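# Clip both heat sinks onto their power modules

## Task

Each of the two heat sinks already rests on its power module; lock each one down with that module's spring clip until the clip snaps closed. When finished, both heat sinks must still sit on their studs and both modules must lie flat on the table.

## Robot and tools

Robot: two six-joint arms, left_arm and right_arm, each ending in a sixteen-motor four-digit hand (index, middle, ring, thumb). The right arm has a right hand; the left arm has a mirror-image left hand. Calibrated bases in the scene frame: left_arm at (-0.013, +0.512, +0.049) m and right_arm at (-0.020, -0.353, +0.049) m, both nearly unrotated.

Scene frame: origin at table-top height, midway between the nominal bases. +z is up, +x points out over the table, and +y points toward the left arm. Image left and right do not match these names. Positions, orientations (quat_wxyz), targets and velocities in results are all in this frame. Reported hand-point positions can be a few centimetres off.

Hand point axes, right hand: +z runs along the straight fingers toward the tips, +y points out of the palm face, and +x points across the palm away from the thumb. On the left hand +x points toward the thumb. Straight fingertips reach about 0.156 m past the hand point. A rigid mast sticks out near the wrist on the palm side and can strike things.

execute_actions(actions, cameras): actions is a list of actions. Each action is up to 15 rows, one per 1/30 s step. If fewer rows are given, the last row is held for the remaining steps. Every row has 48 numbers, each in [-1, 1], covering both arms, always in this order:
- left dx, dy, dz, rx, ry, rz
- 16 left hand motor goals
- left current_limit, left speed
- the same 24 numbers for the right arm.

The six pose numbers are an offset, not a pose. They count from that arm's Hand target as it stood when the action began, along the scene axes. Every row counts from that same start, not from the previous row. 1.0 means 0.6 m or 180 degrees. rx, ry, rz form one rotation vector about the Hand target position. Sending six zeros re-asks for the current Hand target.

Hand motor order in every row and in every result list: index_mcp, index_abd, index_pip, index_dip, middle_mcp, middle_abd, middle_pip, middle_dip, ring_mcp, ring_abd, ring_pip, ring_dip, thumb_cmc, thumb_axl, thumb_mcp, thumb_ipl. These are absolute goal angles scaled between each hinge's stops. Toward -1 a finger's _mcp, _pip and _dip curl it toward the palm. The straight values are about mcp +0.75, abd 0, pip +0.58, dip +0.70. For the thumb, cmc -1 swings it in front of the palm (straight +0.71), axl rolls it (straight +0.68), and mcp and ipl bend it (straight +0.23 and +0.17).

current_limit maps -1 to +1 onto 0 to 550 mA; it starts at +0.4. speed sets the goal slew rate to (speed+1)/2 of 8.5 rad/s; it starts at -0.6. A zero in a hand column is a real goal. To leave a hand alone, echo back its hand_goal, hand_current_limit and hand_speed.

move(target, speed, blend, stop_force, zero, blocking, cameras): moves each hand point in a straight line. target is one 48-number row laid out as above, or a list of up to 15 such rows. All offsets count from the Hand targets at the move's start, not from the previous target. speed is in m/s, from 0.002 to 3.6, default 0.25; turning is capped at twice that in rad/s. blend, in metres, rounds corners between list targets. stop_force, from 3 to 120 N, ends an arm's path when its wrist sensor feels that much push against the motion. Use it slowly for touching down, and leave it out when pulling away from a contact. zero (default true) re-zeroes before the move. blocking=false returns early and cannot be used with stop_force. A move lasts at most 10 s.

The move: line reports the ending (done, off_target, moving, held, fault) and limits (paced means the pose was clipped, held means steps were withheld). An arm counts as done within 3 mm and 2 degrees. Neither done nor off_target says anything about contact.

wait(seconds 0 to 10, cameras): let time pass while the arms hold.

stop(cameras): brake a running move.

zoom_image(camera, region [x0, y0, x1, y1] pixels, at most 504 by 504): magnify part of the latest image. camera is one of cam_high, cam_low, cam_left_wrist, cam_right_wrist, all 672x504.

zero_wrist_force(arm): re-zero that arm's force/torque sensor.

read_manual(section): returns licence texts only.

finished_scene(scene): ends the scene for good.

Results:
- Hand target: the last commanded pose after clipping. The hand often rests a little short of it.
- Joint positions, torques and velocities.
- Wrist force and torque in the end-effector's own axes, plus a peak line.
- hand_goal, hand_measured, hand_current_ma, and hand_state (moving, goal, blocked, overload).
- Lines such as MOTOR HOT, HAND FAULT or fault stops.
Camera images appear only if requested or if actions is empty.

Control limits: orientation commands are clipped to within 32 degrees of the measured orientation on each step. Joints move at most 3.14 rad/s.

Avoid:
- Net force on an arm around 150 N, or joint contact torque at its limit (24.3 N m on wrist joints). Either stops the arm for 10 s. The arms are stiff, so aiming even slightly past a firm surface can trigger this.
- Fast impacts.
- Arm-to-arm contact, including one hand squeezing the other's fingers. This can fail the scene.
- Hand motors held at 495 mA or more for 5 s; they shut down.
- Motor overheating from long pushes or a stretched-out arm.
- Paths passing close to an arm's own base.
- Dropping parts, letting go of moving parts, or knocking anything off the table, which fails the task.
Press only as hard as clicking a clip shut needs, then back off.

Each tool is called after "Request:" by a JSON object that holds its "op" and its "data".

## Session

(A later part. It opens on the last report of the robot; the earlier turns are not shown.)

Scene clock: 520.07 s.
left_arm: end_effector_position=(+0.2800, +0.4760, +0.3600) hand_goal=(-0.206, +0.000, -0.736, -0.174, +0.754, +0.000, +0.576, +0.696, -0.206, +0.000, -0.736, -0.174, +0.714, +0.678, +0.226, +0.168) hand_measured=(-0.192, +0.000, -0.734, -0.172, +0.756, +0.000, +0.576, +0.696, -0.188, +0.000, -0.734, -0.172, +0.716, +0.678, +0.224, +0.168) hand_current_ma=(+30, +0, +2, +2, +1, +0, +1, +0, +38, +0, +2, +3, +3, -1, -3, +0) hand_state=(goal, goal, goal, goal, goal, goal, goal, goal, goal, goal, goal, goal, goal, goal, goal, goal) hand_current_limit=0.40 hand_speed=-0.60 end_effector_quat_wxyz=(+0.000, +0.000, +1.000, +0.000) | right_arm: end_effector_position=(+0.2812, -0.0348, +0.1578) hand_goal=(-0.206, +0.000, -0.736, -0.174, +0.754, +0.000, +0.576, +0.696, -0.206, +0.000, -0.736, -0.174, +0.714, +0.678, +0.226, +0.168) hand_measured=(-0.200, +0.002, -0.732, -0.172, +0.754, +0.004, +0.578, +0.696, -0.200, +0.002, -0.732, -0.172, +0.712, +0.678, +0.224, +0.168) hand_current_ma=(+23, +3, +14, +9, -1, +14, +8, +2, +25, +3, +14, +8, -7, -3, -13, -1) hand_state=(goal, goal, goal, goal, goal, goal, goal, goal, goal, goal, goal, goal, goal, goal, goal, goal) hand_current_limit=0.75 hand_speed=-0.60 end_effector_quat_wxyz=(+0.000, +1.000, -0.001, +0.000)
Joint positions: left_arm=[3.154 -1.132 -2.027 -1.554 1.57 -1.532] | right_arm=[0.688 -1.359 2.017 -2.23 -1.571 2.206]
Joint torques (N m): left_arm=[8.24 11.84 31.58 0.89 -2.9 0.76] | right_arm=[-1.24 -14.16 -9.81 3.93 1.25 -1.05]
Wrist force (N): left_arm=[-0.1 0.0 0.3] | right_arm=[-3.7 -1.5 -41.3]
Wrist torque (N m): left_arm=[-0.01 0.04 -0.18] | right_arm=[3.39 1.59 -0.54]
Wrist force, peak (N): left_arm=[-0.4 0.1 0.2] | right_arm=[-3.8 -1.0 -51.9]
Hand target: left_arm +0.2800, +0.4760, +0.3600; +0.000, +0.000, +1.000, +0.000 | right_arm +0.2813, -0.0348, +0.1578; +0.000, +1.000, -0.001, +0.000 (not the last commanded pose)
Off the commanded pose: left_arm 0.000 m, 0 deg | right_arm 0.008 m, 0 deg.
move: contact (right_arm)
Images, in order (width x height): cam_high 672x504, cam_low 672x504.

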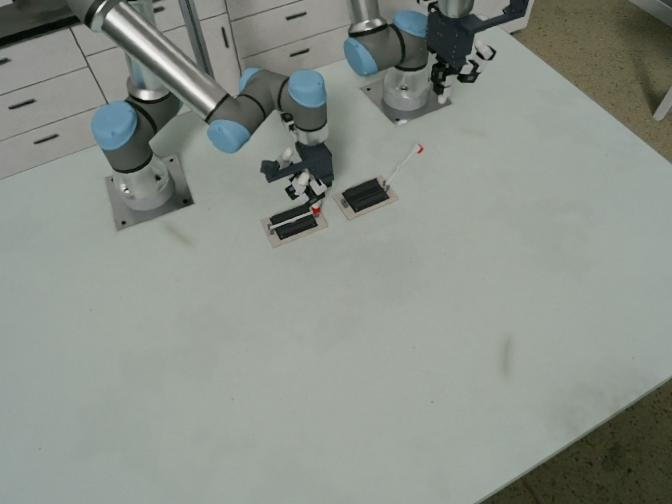

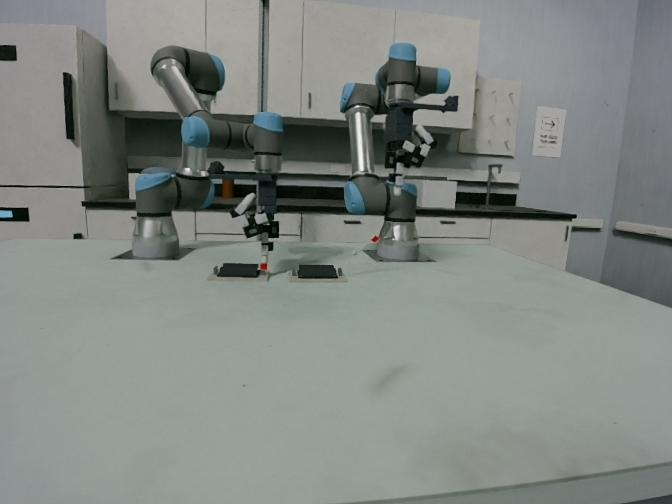

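Request:
{"op": "move", "data": {"target": [0,0,0,0,0,0,-0.2055,0,-0.737,-0.174,0.754,0,0.576,0.696,-0.2055,0,-0.737,-0.174,0.714,0.678,0.226,0.168,0.4,-0.6,-0.04,-0.15,0.15,0,0,0,-0.2055,0,-0.737,-0.174,0.754,0,0.576,0.696,-0.2055,0,-0.737,-0.174,0.714,0.678,0.226,0.168,0.75,-0.6], "speed": 0.1, "cameras": ["cam_high","cam_low","cam_right_wrist"]}}

Request:
{"op": "zoom_image", "data": {"camera": "cam_low", "region": [240, 250, 280, 290]}}

Request:
{"op": "zoom_image", "data": {"camera": "cam_high", "region": [255, 185, 335, 255]}}

Request:
{"op": "zoom_image", "data": {"camera": "cam_low", "region": [200, 250, 280, 290]}}

Request:
{"op": "zoom_image", "data": {"camera": "cam_right_wrist", "region": [250, 0, 450, 150]}}

Scene clock: 540.33 s.
left_arm: end_effector_position=(+0.2800, +0.4760, +0.3600) hand_goal=(-0.206, +0.000, -0.736, -0.174, +0.754, +0.000, +0.576, +0.696, -0.206, +0.000, -0.736, -0.174, +0.714, +0.678, +0.226, +0.168) hand_measured=(-0.192, +0.000, -0.734, -0.172, +0.756, +0.000, +0.576, +0.696, -0.188, +0.000, -0.734, -0.172, +0.716, +0.678, +0.224, +0.168) hand_current_ma=(+30, +0, +2, +2, +1, +0, +1, +0, +38, +0, +2, +3, +3, -1, -3, +0) hand_state=(goal, goal, goal, goal, goal, goal, goal, goal, goal, goal, goal, goal, goal, goal, goal, goal) hand_current_limit=0.40 hand_speed=-0.60 end_effector_quat_wxyz=(+0.000, +0.000, +1.000, +0.000) | right_arm: end_effector_position=(+0.2573, -0.1247, +0.2477) hand_goal=(-0.206, +0.000, -0.736, -0.174, +0.754, +0.000, +0.576, +0.696, -0.206, +0.000, -0.736, -0.174, +0.714, +0.678, +0.226, +0.168) hand_measured=(-0.200, +0.002, -0.732, -0.172, +0.756, -0.004, +0.578, +0.698, -0.200, +0.002, -0.732, -0.172, +0.712, +0.678, +0.224, +0.168) hand_current_ma=(+23, +3, +14, +9, +4, -10, +8, +6, +25, +3, +14, +8, -7, -3, -13, -1) hand_state=(goal, goal, goal, goal, goal, goal, goal, goal, goal, goal, goal, goal, goal, goal, goal, goal) hand_current_limit=0.75 hand_speed=-0.60 end_effector_quat_wxyz=(+0.000, +1.000, -0.001, +0.000)
Joint positions: left_arm=[3.154 -1.132 -2.027 -1.554 1.57 -1.532] | right_arm=[0.549 -1.681 2.093 -1.983 -1.571 2.067]
Joint torques (N m): left_arm=[8.19 11.97 31.47 0.92 -3.04 0.59] | right_arm=[-6.73 -20.66 -13.69 0.11 1.61 -1.4]
Wrist force (N): left_arm=[-0.1 0.2 -0.1] | right_arm=[-3.5 -0.5 -3.7]
Wrist torque (N m): left_arm=[0.05 0.03 -0.19] | right_arm=[0.56 0.74 -0.28]
Wrist force, peak (N): left_arm=[-0.3 -0.2 0.3] | right_arm=[-3.7 -0.9 -41.8]
Hand target: left_arm +0.2800, +0.4760, +0.3600; +0.000, +0.000, +1.000, +0.000 | right_arm +0.2573, -0.1248, +0.2478; +0.000, +1.000, -0.001, +0.000
Off the commanded pose: left_arm 0.000 m, 0 deg | right_arm 0.000 m, 0 deg.
move: done
Images, in order (width x height): cam_high 672x504, cam_low 672x504, cam_right_wrist 672x504.

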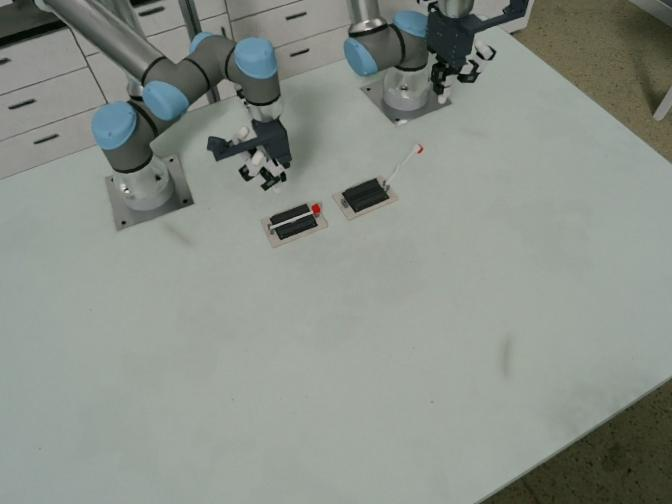

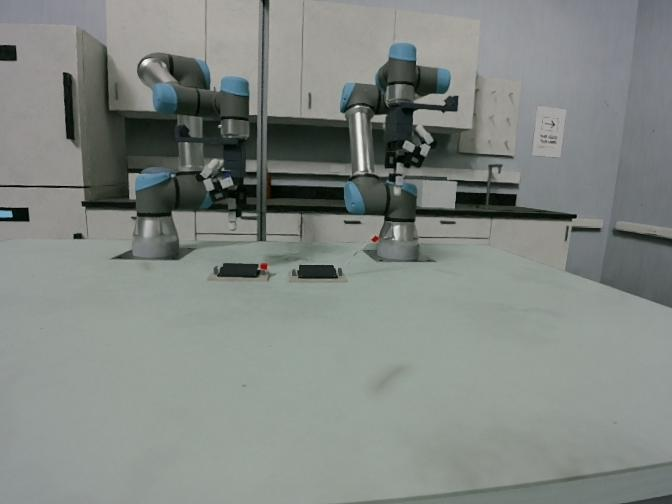

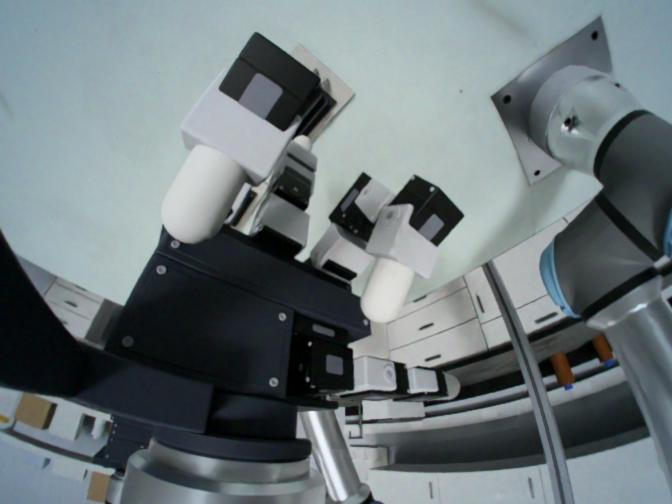

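Scaled by 12.600 from the camera's 672x504 image, which has a finer 960x720 frame.

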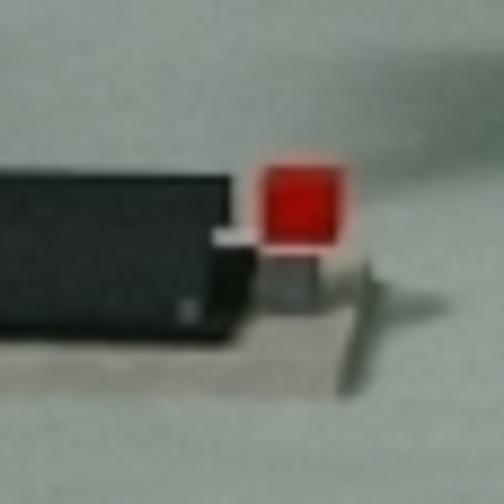

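Scaled by 6.300 from the camera's 672x504 image, which has a finer 960x720 frame.

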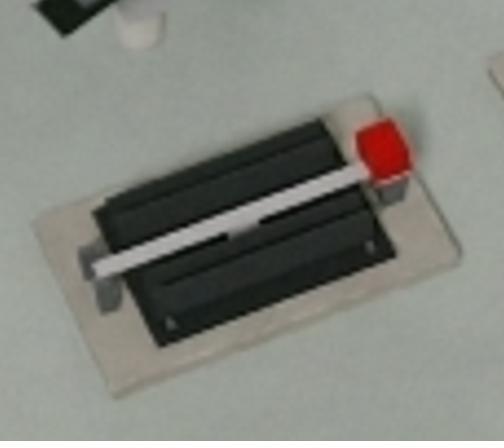

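Scaled by 6.300 from the camera's 672x504 image, which has a finer 960x720 frame.

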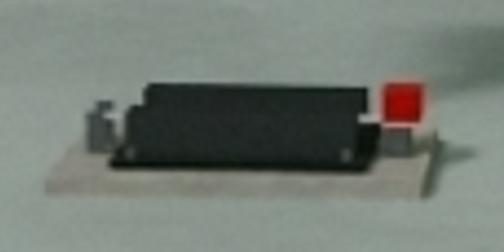

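Scaled by 2.520 from the camera's 672x504 image, which has a finer 960x720 frame.

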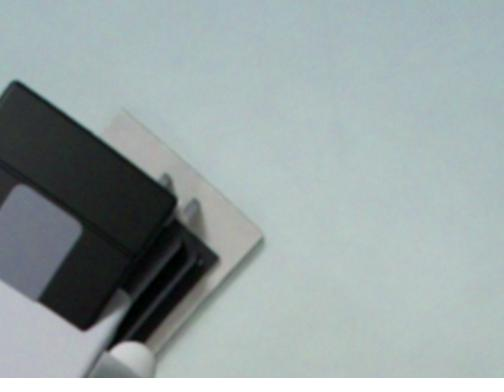

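Request:
{"op": "zoom_image", "data": {"camera": "cam_high", "region": [380, 60, 500, 170]}}

Request:
{"op": "zoom_image", "data": {"camera": "cam_low", "region": [310, 180, 430, 290]}}

Request:
{"op": "zoom_image", "data": {"camera": "cam_high", "region": [330, 135, 430, 225]}}

Scaled by 4.200 from the camera's 672x504 image, which has a finer 960x720 frame.

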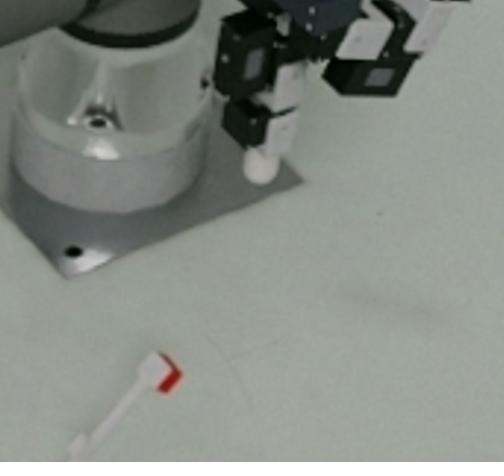

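Scaled by 4.200 from the camera's 672x504 image, which has a finer 960x720 frame.

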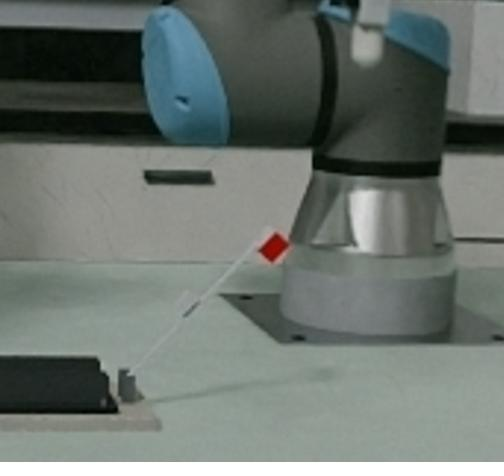

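Scaled by 5.040 from the camera's 672x504 image, which has a finer 960x720 frame.

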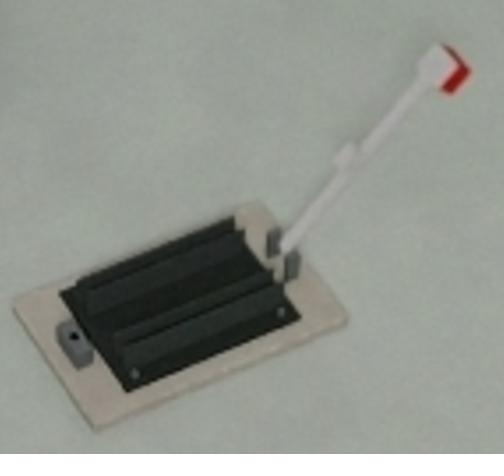

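Request:
{"op": "move", "data": {"target": [0.0167,-0.0333,-0.23,0,0,0,-0.2055,0,-0.737,-0.174,0.754,0,0.576,0.696,-0.2055,0,-0.737,-0.174,0.714,0.678,0.226,0.168,0.75,-0.6,0.0712,-0.4253,0.1203,0,0,0,-0.2055,0,-0.737,-0.174,0.754,0,0.576,0.696,-0.2055,0,-0.737,-0.174,0.714,0.678,0.226,0.168,0.4,-0.6], "speed": 0.15, "cameras": ["cam_high","cam_low","cam_left_wrist"]}}

Request:
{"op": "zoom_image", "data": {"camera": "cam_high", "region": [370, 100, 470, 180]}}

Request:
{"op": "zoom_image", "data": {"camera": "cam_low", "region": [320, 200, 440, 290]}}

Scene clock: 587.83 s.
left_arm: end_effector_position=(+0.2900, +0.4560, +0.2221) hand_goal=(-0.206, +0.000, -0.736, -0.174, +0.754, +0.000, +0.576, +0.696, -0.206, +0.000, -0.736, -0.174, +0.714, +0.678, +0.226, +0.168) hand_measured=(-0.192, +0.000, -0.734, -0.172, +0.756, +0.000, +0.576, +0.696, -0.188, +0.000, -0.734, -0.172, +0.716, +0.678, +0.224, +0.168) hand_current_ma=(+30, +0, +2, +2, +1, +0, +1, +0, +38, +0, +2, +3, +3, -1, -4, +0) hand_state=(goal, goal, goal, goal, goal, goal, goal, goal, goal, goal, goal, goal, goal, goal, goal, goal) hand_current_limit=0.75 hand_speed=-0.60 end_effector_quat_wxyz=(+0.000, +0.000, +1.000, +0.000) | right_arm: end_effector_position=(+0.2999, -0.3799, +0.3199) hand_goal=(-0.206, +0.000, -0.736, -0.174, +0.754, +0.000, +0.576, +0.696, -0.206, +0.000, -0.736, -0.174, +0.714, +0.678, +0.226, +0.168) hand_measured=(-0.200, +0.002, -0.732, -0.172, +0.754, -0.004, +0.578, +0.698, -0.200, +0.002, -0.732, -0.172, +0.712, +0.678, +0.224, +0.168) hand_current_ma=(+23, +3, +14, +9, +2, -10, +8, +6, +25, +3, +13, +8, -7, -3, -13, -1) hand_state=(goal, goal, goal, goal, goal, goal, goal, goal, goal, goal, goal, goal, goal, goal, goal, goal) hand_current_limit=0.40 hand_speed=-0.60 end_effector_quat_wxyz=(+0.000, +1.000, -0.001, +0.000)
Joint positions: left_arm=[3.091 -1.271 -2.308 -1.134 1.57 -1.594] | right_arm=[-0.172 -1.977 2.112 -1.706 -1.57 1.346]
Joint torques (N m): left_arm=[-9.55 -3.04 10.88 4.45 2.87 -1.56] | right_arm=[-5.61 0.68 -27.06 0.23 1.45 -1.3]
Wrist force (N): left_arm=[0.0 0.2 0.0] | right_arm=[-3.0 -0.3 -3.5]
Wrist torque (N m): left_arm=[0.08 0.00 0.02] | right_arm=[0.52 0.68 -0.28]
Wrist force, peak (N): left_arm=[0.1 0.6 0.0] | right_arm=[-3.5 -0.2 -4.1]
Hand target: left_arm +0.2900, +0.4560, +0.2220; +0.000, +0.000, +1.000, +0.000 | right_arm +0.3000, -0.3800, +0.3199; +0.000, +1.000, -0.001, +0.000
Off the commanded pose: left_arm 0.000 m, 0 deg | right_arm 0.000 m, 0 deg.
move: done
Images, in order (width x height): cam_high 672x504, cam_low 672x504, cam_left_wrist 672x504.

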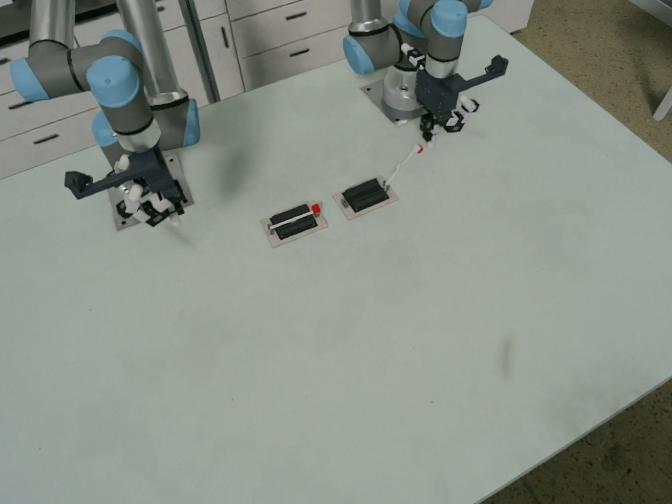

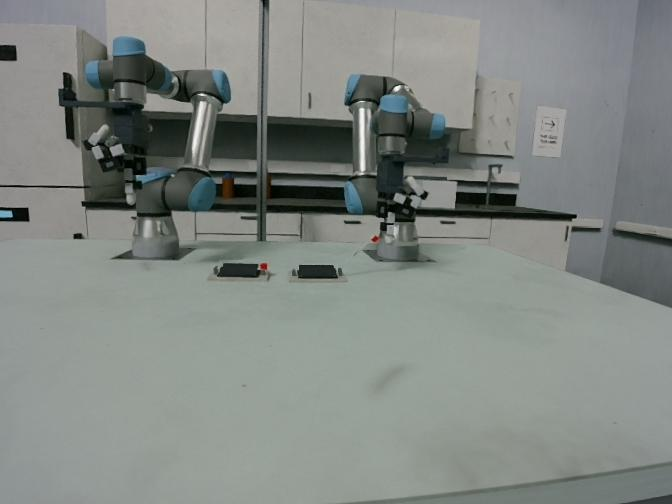

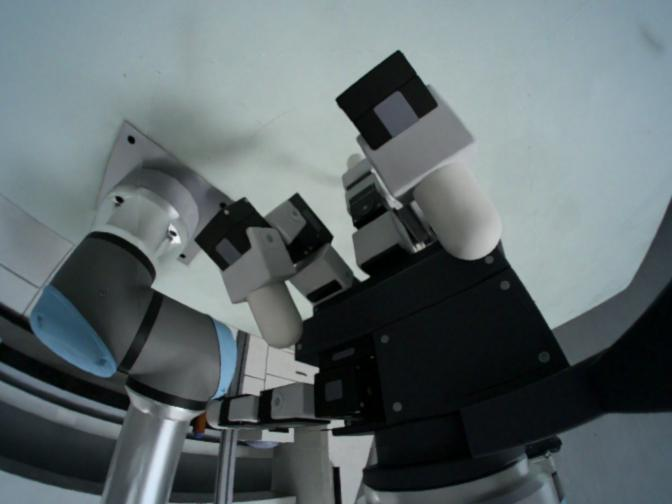

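Scaled by 5.040 from the camera's 672x504 image, which has a finer 960x720 frame.

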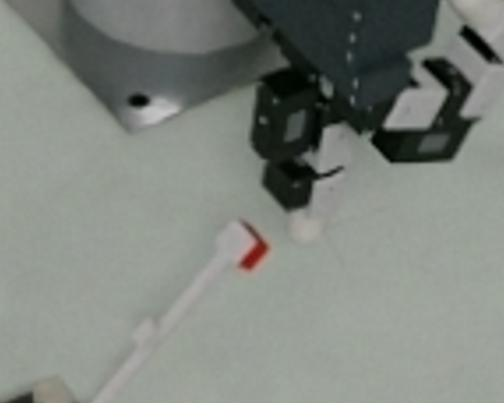

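Scaled by 4.200 from the camera's 672x504 image, which has a finer 960x720 frame.

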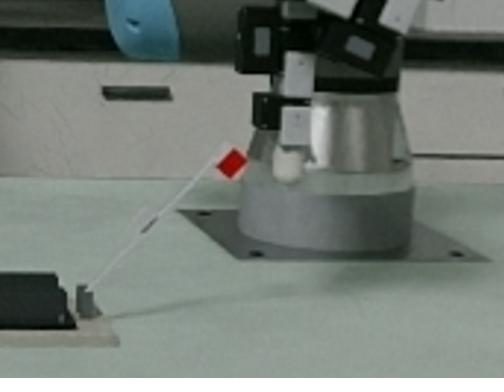

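Request:
{"op": "move", "data": {"target": [[0.0017,-0.0837,0.033,0,0,0,-0.2055,0,-0.737,-0.174,0.754,0,0.576,0.696,-0.2055,0,-0.737,-0.174,0.714,0.678,0.226,0.168,0.75,-0.6,0,0,0,0,0,0,-0.2055,0,-0.737,-0.174,0.754,0,0.576,0.696,-0.2055,0,-0.737,-0.174,0.714,0.678,0.226,0.168,0.4,-0.6],[0.0017,-0.113,0.0543,0,0,0,-0.2055,0,-0.737,-0.174,0.754,0,0.576,0.696,-0.2055,0,-0.737,-0.174,0.714,0.678,0.226,0.168,0.75,-0.6,0,0,0,0,0,0,-0.2055,0,-0.737,-0.174,0.754,0,0.576,0.696,-0.2055,0,-0.737,-0.174,0.714,0.678,0.226,0.168,0.4,-0.6],[0.0008,-0.1458,0.07,0,0,0,-0.2055,0,-0.737,-0.174,0.754,0,0.576,0.696,-0.2055,0,-0.737,-0.174,0.714,0.678,0.226,0.168,0.75,-0.6,0,0,0,0,0,0,-0.2055,0,-0.737,-0.174,0.754,0,0.576,0.696,-0.2055,0,-0.737,-0.174,0.714,0.678,0.226,0.168,0.4,-0.6],[0,-0.1808,0.08,0,0,0,-0.2055,0,-0.737,-0.174,0.754,0,0.576,0.696,-0.2055,0,-0.737,-0.174,0.714,0.678,0.226,0.168,0.75,-0.6,0,0,0,0,0,0,-0.2055,0,-0.737,-0.174,0.754,0,0.576,0.696,-0.2055,0,-0.737,-0.174,0.714,0.678,0.226,0.168,0.4,-0.6]], "speed": 0.08, "blend": 0.008, "stop_force": 15, "cameras": ["cam_high","cam_low"]}}

Request:
{"op": "zoom_image", "data": {"camera": "cam_high", "region": [330, 110, 430, 210]}}

Request:
{"op": "zoom_image", "data": {"camera": "cam_low", "region": [290, 200, 410, 290]}}

Scene clock: 632.03 s.
left_arm: end_effector_position=(+0.2900, +0.3475, +0.2700) hand_goal=(-0.206, +0.000, -0.736, -0.174, +0.754, +0.000, +0.576, +0.696, -0.206, +0.000, -0.736, -0.174, +0.714, +0.678, +0.226, +0.168) hand_measured=(-0.192, +0.000, -0.734, -0.172, +0.744, +0.000, +0.570, +0.694, -0.188, +0.000, -0.734, -0.172, +0.716, +0.678, +0.224, +0.168) hand_current_ma=(+30, +0, +2, +2, -18, +0, -10, -2, +38, +0, +2, +3, +3, -1, -4, +0) hand_state=(goal, goal, goal, goal, goal, goal, goal, goal, goal, goal, goal, goal, goal, goal, goal, goal) hand_current_limit=0.75 hand_speed=-0.60 end_effector_quat_wxyz=(+0.000, +0.000, +1.000, +0.000) | right_arm: end_effector_position=(+0.3000, -0.3800, +0.3199) hand_goal=(-0.206, +0.000, -0.736, -0.174, +0.754, +0.000, +0.576, +0.696, -0.206, +0.000, -0.736, -0.174, +0.714, +0.678, +0.226, +0.168) hand_measured=(-0.200, +0.002, -0.732, -0.172, +0.754, -0.004, +0.578, +0.698, -0.200, +0.002, -0.732, -0.172, +0.712, +0.678, +0.224, +0.168) hand_current_ma=(+23, +3, +14, +9, +2, -10, +8, +6, +25, +3, +13, +8, -7, -3, -13, -1) hand_state=(goal, goal, goal, goal, goal, goal, goal, goal, goal, goal, goal, goal, goal, goal, goal, goal) hand_current_limit=0.40 hand_speed=-0.60 end_effector_quat_wxyz=(+0.000, +1.000, -0.001, +0.000)
Joint positions: left_arm=[2.792 -1.378 -2.1 -1.235 1.57 -1.893] | right_arm=[-0.173 -1.977 2.112 -1.706 -1.57 1.345]
Joint torques (N m): left_arm=[-9.51 3.24 30.05 0.1 2.86 -1.47] | right_arm=[-6.14 0.62 -28.02 0.37 1.58 -1.38]
Wrist force (N): left_arm=[-0.3 0.6 0.2] | right_arm=[-3.2 -0.2 -3.5]
Wrist torque (N m): left_arm=[0.06 0.04 -0.01] | right_arm=[0.54 0.72 -0.30]
Wrist force, peak (N): left_arm=[0.3 1.3 -0.1] | right_arm=[-3.4 -0.3 -3.6]
Hand target: left_arm +0.2900, +0.3475, +0.2700; +0.000, +0.000, +1.000, +0.000 | right_arm +0.3000, -0.3800, +0.3199; +0.000, +1.000, -0.001, +0.000
Off the commanded pose: left_arm 0.000 m, 0 deg | right_arm 0.000 m, 0 deg.
move: done
Images, in order (width x height): cam_high 672x504, cam_low 672x504.

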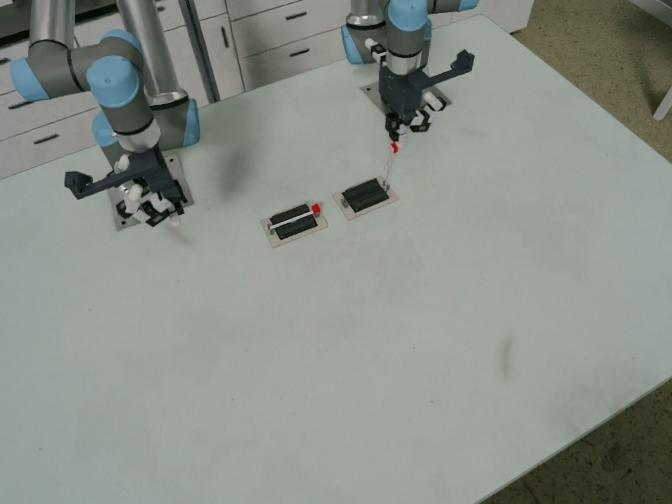

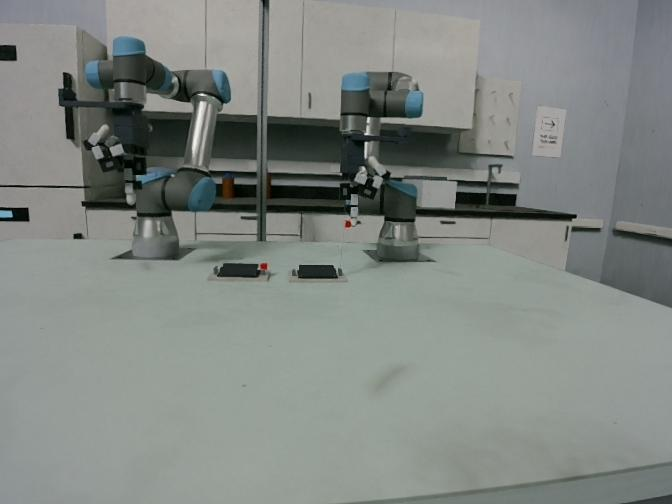

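Scaled by 5.040 from the camera's 672x504 image, which has a finer 960x720 frame.

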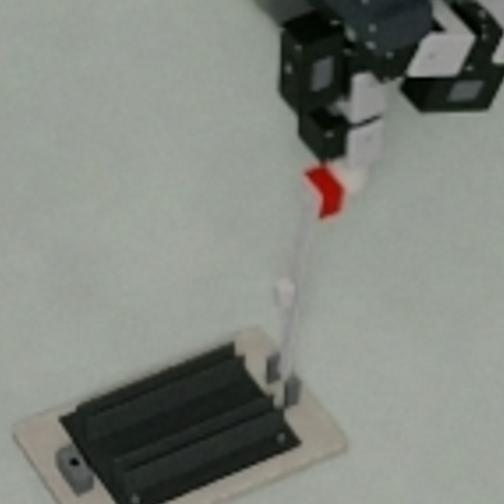

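Scaled by 4.200 from the camera's 672x504 image, which has a finer 960x720 frame.

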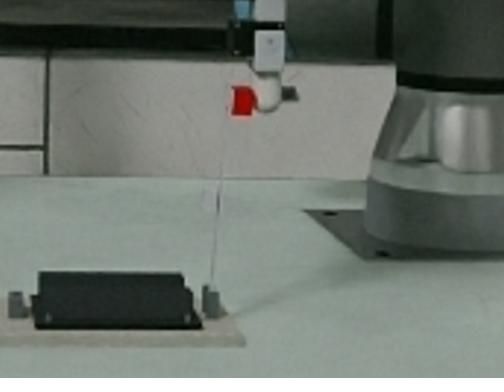

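Request:
{"op": "move", "data": {"target": [[0,-0.0363,0.0037,0,0,0,-0.2055,0,-0.737,-0.174,0.754,0,0.576,0.696,-0.2055,0,-0.737,-0.174,0.714,0.678,0.226,0.168,0.75,-0.6,0,0,0,0,0,0,-0.2055,0,-0.737,-0.174,0.754,0,0.576,0.696,-0.2055,0,-0.737,-0.174,0.714,0.678,0.226,0.168,0.4,-0.6],[0,-0.0725,0.001,0,0,0,-0.2055,0,-0.737,-0.174,0.754,0,0.576,0.696,-0.2055,0,-0.737,-0.174,0.714,0.678,0.226,0.168,0.75,-0.6,0,0,0,0,0,0,-0.2055,0,-0.737,-0.174,0.754,0,0.576,0.696,-0.2055,0,-0.737,-0.174,0.714,0.678,0.226,0.168,0.4,-0.6],[-0.0008,-0.1078,-0.0078,0,0,0,-0.2055,0,-0.737,-0.174,0.754,0,0.576,0.696,-0.2055,0,-0.737,-0.174,0.714,0.678,0.226,0.168,0.75,-0.6,0,0,0,0,0,0,-0.2055,0,-0.737,-0.174,0.754,0,0.576,0.696,-0.2055,0,-0.737,-0.174,0.714,0.678,0.226,0.168,0.4,-0.6],[-0.0017,-0.141,-0.0228,0,0,0,-0.2055,0,-0.737,-0.174,0.754,0,0.576,0.696,-0.2055,0,-0.737,-0.174,0.714,0.678,0.226,0.168,0.75,-0.6,0,0,0,0,0,0,-0.2055,0,-0.737,-0.174,0.754,0,0.576,0.696,-0.2055,0,-0.737,-0.174,0.714,0.678,0.226,0.168,0.4,-0.6],[-0.0017,-0.171,-0.0432,0,0,0,-0.2055,0,-0.737,-0.174,0.754,0,0.576,0.696,-0.2055,0,-0.737,-0.174,0.714,0.678,0.226,0.168,0.75,-0.6,0,0,0,0,0,0,-0.2055,0,-0.737,-0.174,0.754,0,0.576,0.696,-0.2055,0,-0.737,-0.174,0.714,0.678,0.226,0.168,0.4,-0.6],[-0.0025,-0.1972,-0.0685,0,0,0,-0.2055,0,-0.737,-0.174,0.754,0,0.576,0.696,-0.2055,0,-0.737,-0.174,0.714,0.678,0.226,0.168,0.75,-0.6,0,0,0,0,0,0,-0.2055,0,-0.737,-0.174,0.754,0,0.576,0.696,-0.2055,0,-0.737,-0.174,0.714,0.678,0.226,0.168,0.4,-0.6]], "speed": 0.08, "blend": 0.008, "stop_force": 15, "cameras": ["cam_high","cam_low","cam_left_wrist"]}}

Request:
{"op": "zoom_image", "data": {"camera": "cam_high", "region": [310, 130, 410, 230]}}

Request:
{"op": "zoom_image", "data": {"camera": "cam_low", "region": [260, 210, 360, 290]}}

Request:
{"op": "zoom_image", "data": {"camera": "cam_left_wrist", "region": [230, 0, 430, 200]}}

Scene clock: 652.67 s.
left_arm: end_effector_position=(+0.2885, +0.2292, +0.2289) hand_goal=(-0.206, +0.000, -0.736, -0.174, +0.754, +0.000, +0.576, +0.696, -0.206, +0.000, -0.736, -0.174, +0.714, +0.678, +0.226, +0.168) hand_measured=(-0.192, +0.000, -0.734, -0.172, +0.746, +0.000, +0.572, +0.694, -0.188, +0.000, -0.734, -0.172, +0.716, +0.678, +0.224, +0.168) hand_current_ma=(+30, +0, +2, +2, -11, +0, -6, -2, +38, +0, +2, +3, +3, -1, -4, +0) hand_state=(goal, goal, goal, goal, goal, goal, goal, goal, goal, goal, goal, goal, goal, goal, goal, goal) hand_current_limit=0.75 hand_speed=-0.60 end_effector_quat_wxyz=(+0.000, +0.000, +1.000, +0.000) | right_arm: end_effector_position=(+0.3000, -0.3800, +0.3199) hand_goal=(-0.206, +0.000, -0.736, -0.174, +0.754, +0.000, +0.576, +0.696, -0.206, +0.000, -0.736, -0.174, +0.714, +0.678, +0.226, +0.168) hand_measured=(-0.200, +0.002, -0.732, -0.172, +0.754, -0.004, +0.578, +0.698, -0.200, +0.002, -0.732, -0.172, +0.712, +0.678, +0.224, +0.168) hand_current_ma=(+23, +3, +14, +9, +2, -10, +8, +6, +25, +3, +13, +8, -7, -3, -13, -1) hand_state=(goal, goal, goal, goal, goal, goal, goal, goal, goal, goal, goal, goal, goal, goal, goal, goal) hand_current_limit=0.40 hand_speed=-0.60 end_effector_quat_wxyz=(+0.000, +1.000, -0.001, +0.000)
Joint positions: left_arm=[2.542 -1.624 -1.987 -1.101 1.57 -2.143] | right_arm=[-0.173 -1.977 2.112 -1.706 -1.57 1.345]
Joint torques (N m): left_arm=[-9.04 13.18 28.65 4.35 2.78 -1.45] | right_arm=[-6.61 -0.13 -28.31 0.28 1.48 -1.44]
Wrist force (N): left_arm=[-0.1 0.5 -0.2] | right_arm=[-3.2 -0.4 -3.4]
Wrist torque (N m): left_arm=[0.11 0.02 -0.02] | right_arm=[0.51 0.69 -0.30]
Wrist force, peak (N): left_arm=[-0.1 1.0 0.1] | right_arm=[-3.3 -0.4 -3.6]
Hand target: left_arm +0.2885, +0.2292, +0.2289; +0.000, +0.000, +1.000, +0.000 | right_arm +0.3000, -0.3800, +0.3199; +0.000, +1.000, -0.001, +0.000
Off the commanded pose: left_arm 0.000 m, 0 deg | right_arm 0.000 m, 0 deg.
move: done
Images, in order (width x height): cam_high 672x504, cam_low 672x504, cam_left_wrist 672x504.

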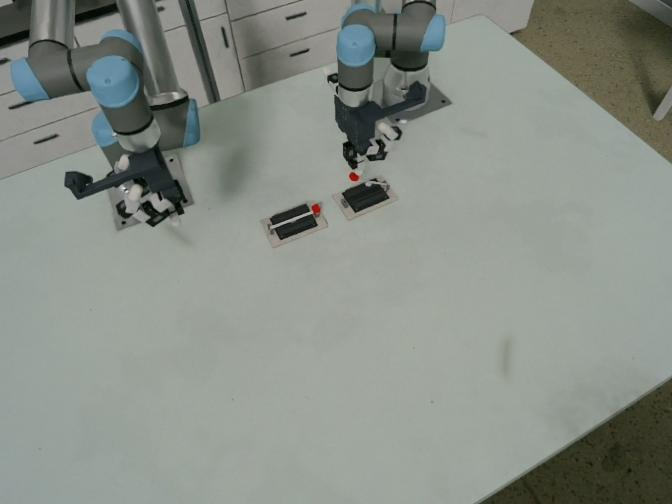

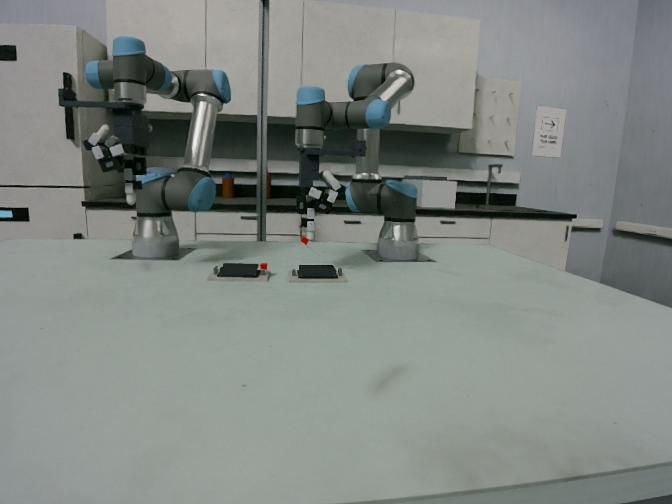

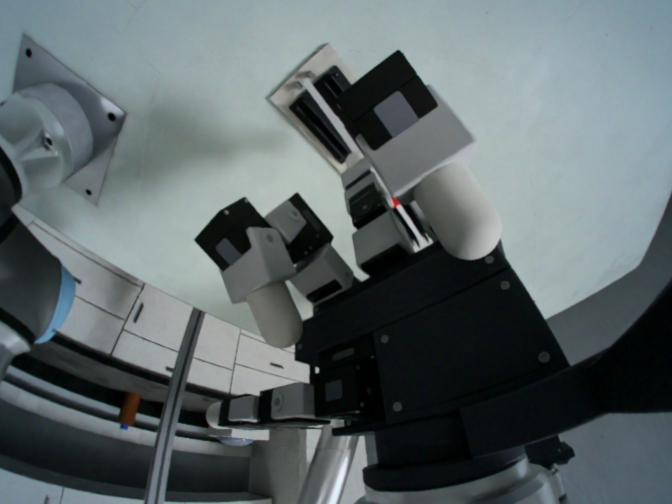

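Scaled by 5.040 from the camera's 672x504 image, which has a finer 960x720 frame.

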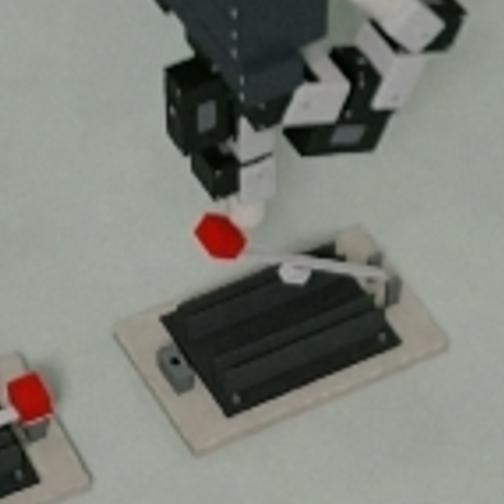

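Scaled by 5.040 from the camera's 672x504 image, which has a finer 960x720 frame.

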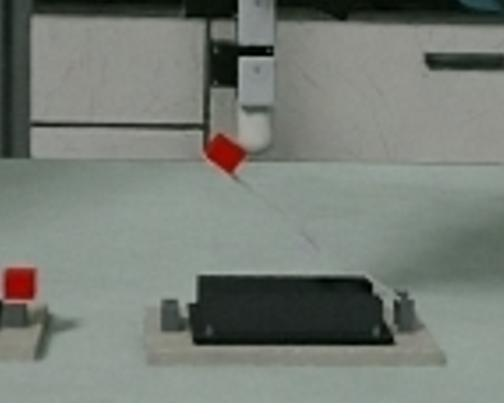

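Scaled by 2.520 from the camera's 672x504 image, which has a finer 960x720 frame.

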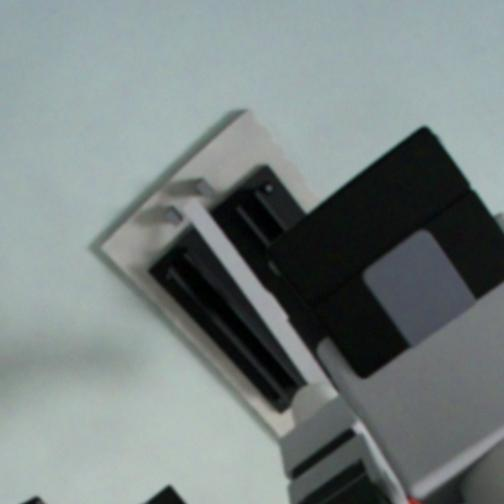

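Request:
{"op": "move", "data": {"target": [[0.001,-0.0247,-0.0275,0,0,0,-0.2055,0,-0.737,-0.174,0.754,0,0.576,0.696,-0.2055,0,-0.737,-0.174,0.714,0.678,0.226,0.168,0.75,-0.6,0,0,0,0,0,0,-0.2055,0,-0.737,-0.174,0.754,0,0.576,0.696,-0.2055,0,-0.737,-0.174,0.714,0.678,0.226,0.168,0.4,-0.6],[0.002,-0.0458,-0.0583,0,0,0,-0.2055,0,-0.737,-0.174,0.754,0,0.576,0.696,-0.2055,0,-0.737,-0.174,0.714,0.678,0.226,0.168,0.75,-0.6,0,0,0,0,0,0,-0.2055,0,-0.737,-0.174,0.754,0,0.576,0.696,-0.2055,0,-0.737,-0.174,0.714,0.678,0.226,0.168,0.4,-0.6],[0.0033,-0.0678,-0.0917,0,0,0,-0.2055,0,-0.737,-0.174,0.754,0,0.576,0.696,-0.2055,0,-0.737,-0.174,0.714,0.678,0.226,0.168,0.75,-0.6,0,0,0,0,0,0,-0.2055,0,-0.737,-0.174,0.754,0,0.576,0.696,-0.2055,0,-0.737,-0.174,0.714,0.678,0.226,0.168,0.4,-0.6]], "speed": 0.05, "blend": 0.004, "stop_force": 12, "cameras": ["cam_high","cam_low","cam_left_wrist"]}}

Request:
{"op": "zoom_image", "data": {"camera": "cam_high", "region": [310, 130, 410, 230]}}

Request:
{"op": "zoom_image", "data": {"camera": "cam_low", "region": [260, 210, 360, 290]}}

Request:
{"op": "zoom_image", "data": {"camera": "cam_left_wrist", "region": [230, 0, 430, 200]}}

Scene clock: 697.90 s.
left_arm: end_effector_position=(+0.2905, +0.1885, +0.1739) hand_goal=(-0.206, +0.000, -0.736, -0.174, +0.754, +0.000, +0.576, +0.696, -0.206, +0.000, -0.736, -0.174, +0.714, +0.678, +0.226, +0.168) hand_measured=(-0.192, +0.000, -0.734, -0.172, +0.746, +0.000, +0.572, +0.694, -0.188, +0.000, -0.734, -0.172, +0.716, +0.678, +0.224, +0.168) hand_current_ma=(+30, +0, +2, +2, -11, +0, -6, -2, +38, +0, +2, +3, +3, -1, -4, +0) hand_state=(goal, goal, goal, goal, goal, goal, goal, goal, goal, goal, goal, goal, goal, goal, goal, goal) hand_current_limit=0.75 hand_speed=-0.60 end_effector_quat_wxyz=(+0.000, +0.000, +1.000, +0.000) | right_arm: end_effector_position=(+0.3000, -0.3800, +0.3199) hand_goal=(-0.206, +0.000, -0.736, -0.174, +0.754, +0.000, +0.576, +0.696, -0.206, +0.000, -0.736, -0.174, +0.714, +0.678, +0.226, +0.168) hand_measured=(-0.200, +0.002, -0.732, -0.172, +0.754, -0.004, +0.578, +0.698, -0.200, +0.002, -0.732, -0.172, +0.712, +0.678, +0.224, +0.168) hand_current_ma=(+23, +3, +14, +9, +2, -10, +8, +6, +25, +3, +13, +8, -7, -3, -13, -1) hand_state=(goal, goal, goal, goal, goal, goal, goal, goal, goal, goal, goal, goal, goal, goal, goal, goal) hand_current_limit=0.40 hand_speed=-0.60 end_effector_quat_wxyz=(+0.000, +1.000, -0.001, +0.000)
Joint positions: left_arm=[2.476 -1.771 -1.98 -0.96 1.57 -2.209] | right_arm=[-0.173 -1.977 2.112 -1.706 -1.57 1.345]
Joint torques (N m): left_arm=[-9.45 17.52 27.81 4.49 2.77 -1.51] | right_arm=[-5.93 -3.05 -27.25 0.23 1.61 -1.52]
Wrist force (N): left_arm=[0.0 0.2 0.1] | right_arm=[-3.1 -0.2 -3.7]
Wrist torque (N m): left_arm=[0.02 0.00 0.00] | right_arm=[0.54 0.70 -0.29]
Wrist force, peak (N): left_arm=[0.0 0.9 -0.1] | right_arm=[-3.3 -0.2 -3.8]
Hand target: left_arm +0.2905, +0.1885, +0.1739; +0.000, +0.000, +1.000, +0.000 | right_arm +0.3000, -0.3800, +0.3199; +0.000, +1.000, -0.001, +0.000
Off the commanded pose: left_arm 0.000 m, 0 deg | right_arm 0.000 m, 0 deg.
move: done
Images, in order (width x height): cam_high 672x504, cam_low 672x504, cam_left_wrist 672x504.

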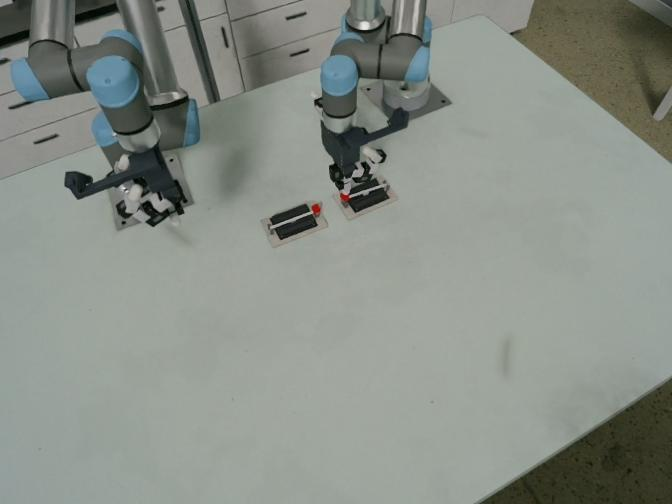

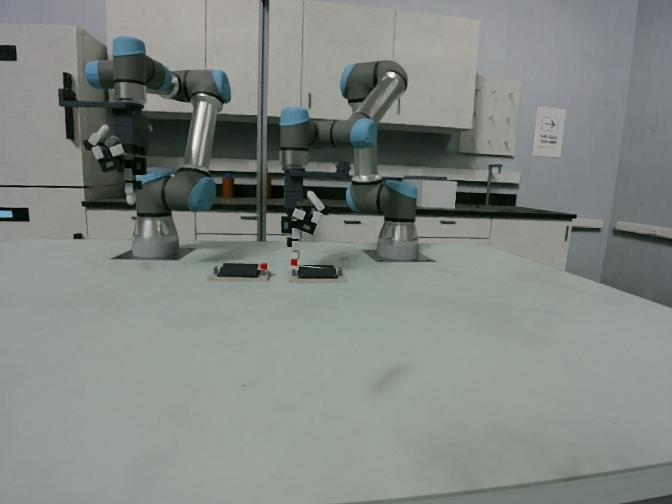

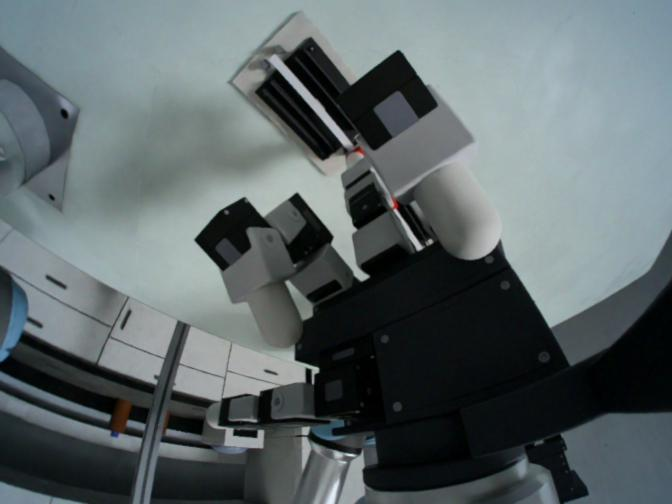

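Scaled by 5.040 from the camera's 672x504 image, which has a finer 960x720 frame.

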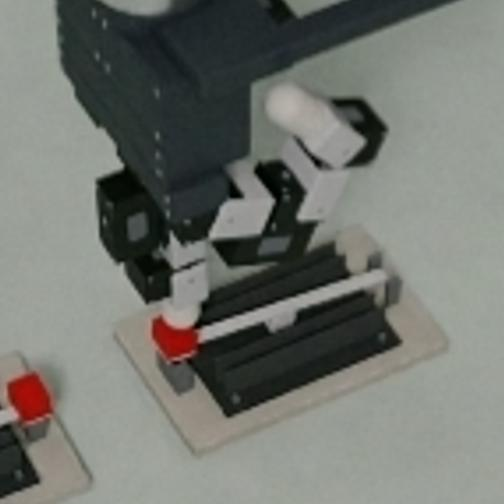

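Scaled by 5.040 from the camera's 672x504 image, which has a finer 960x720 frame.

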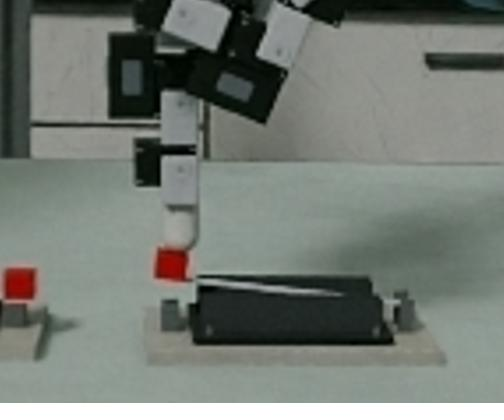

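Scaled by 2.520 from the camera's 672x504 image, which has a finer 960x720 frame.

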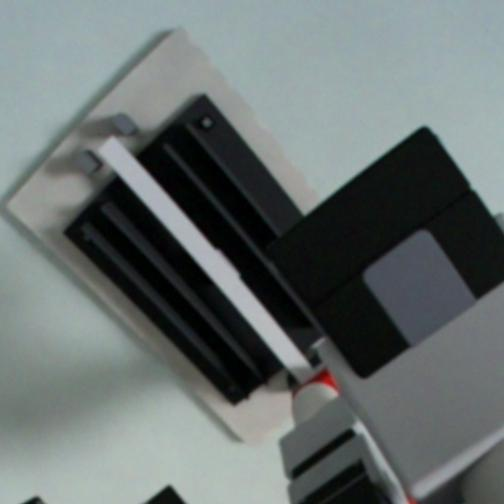

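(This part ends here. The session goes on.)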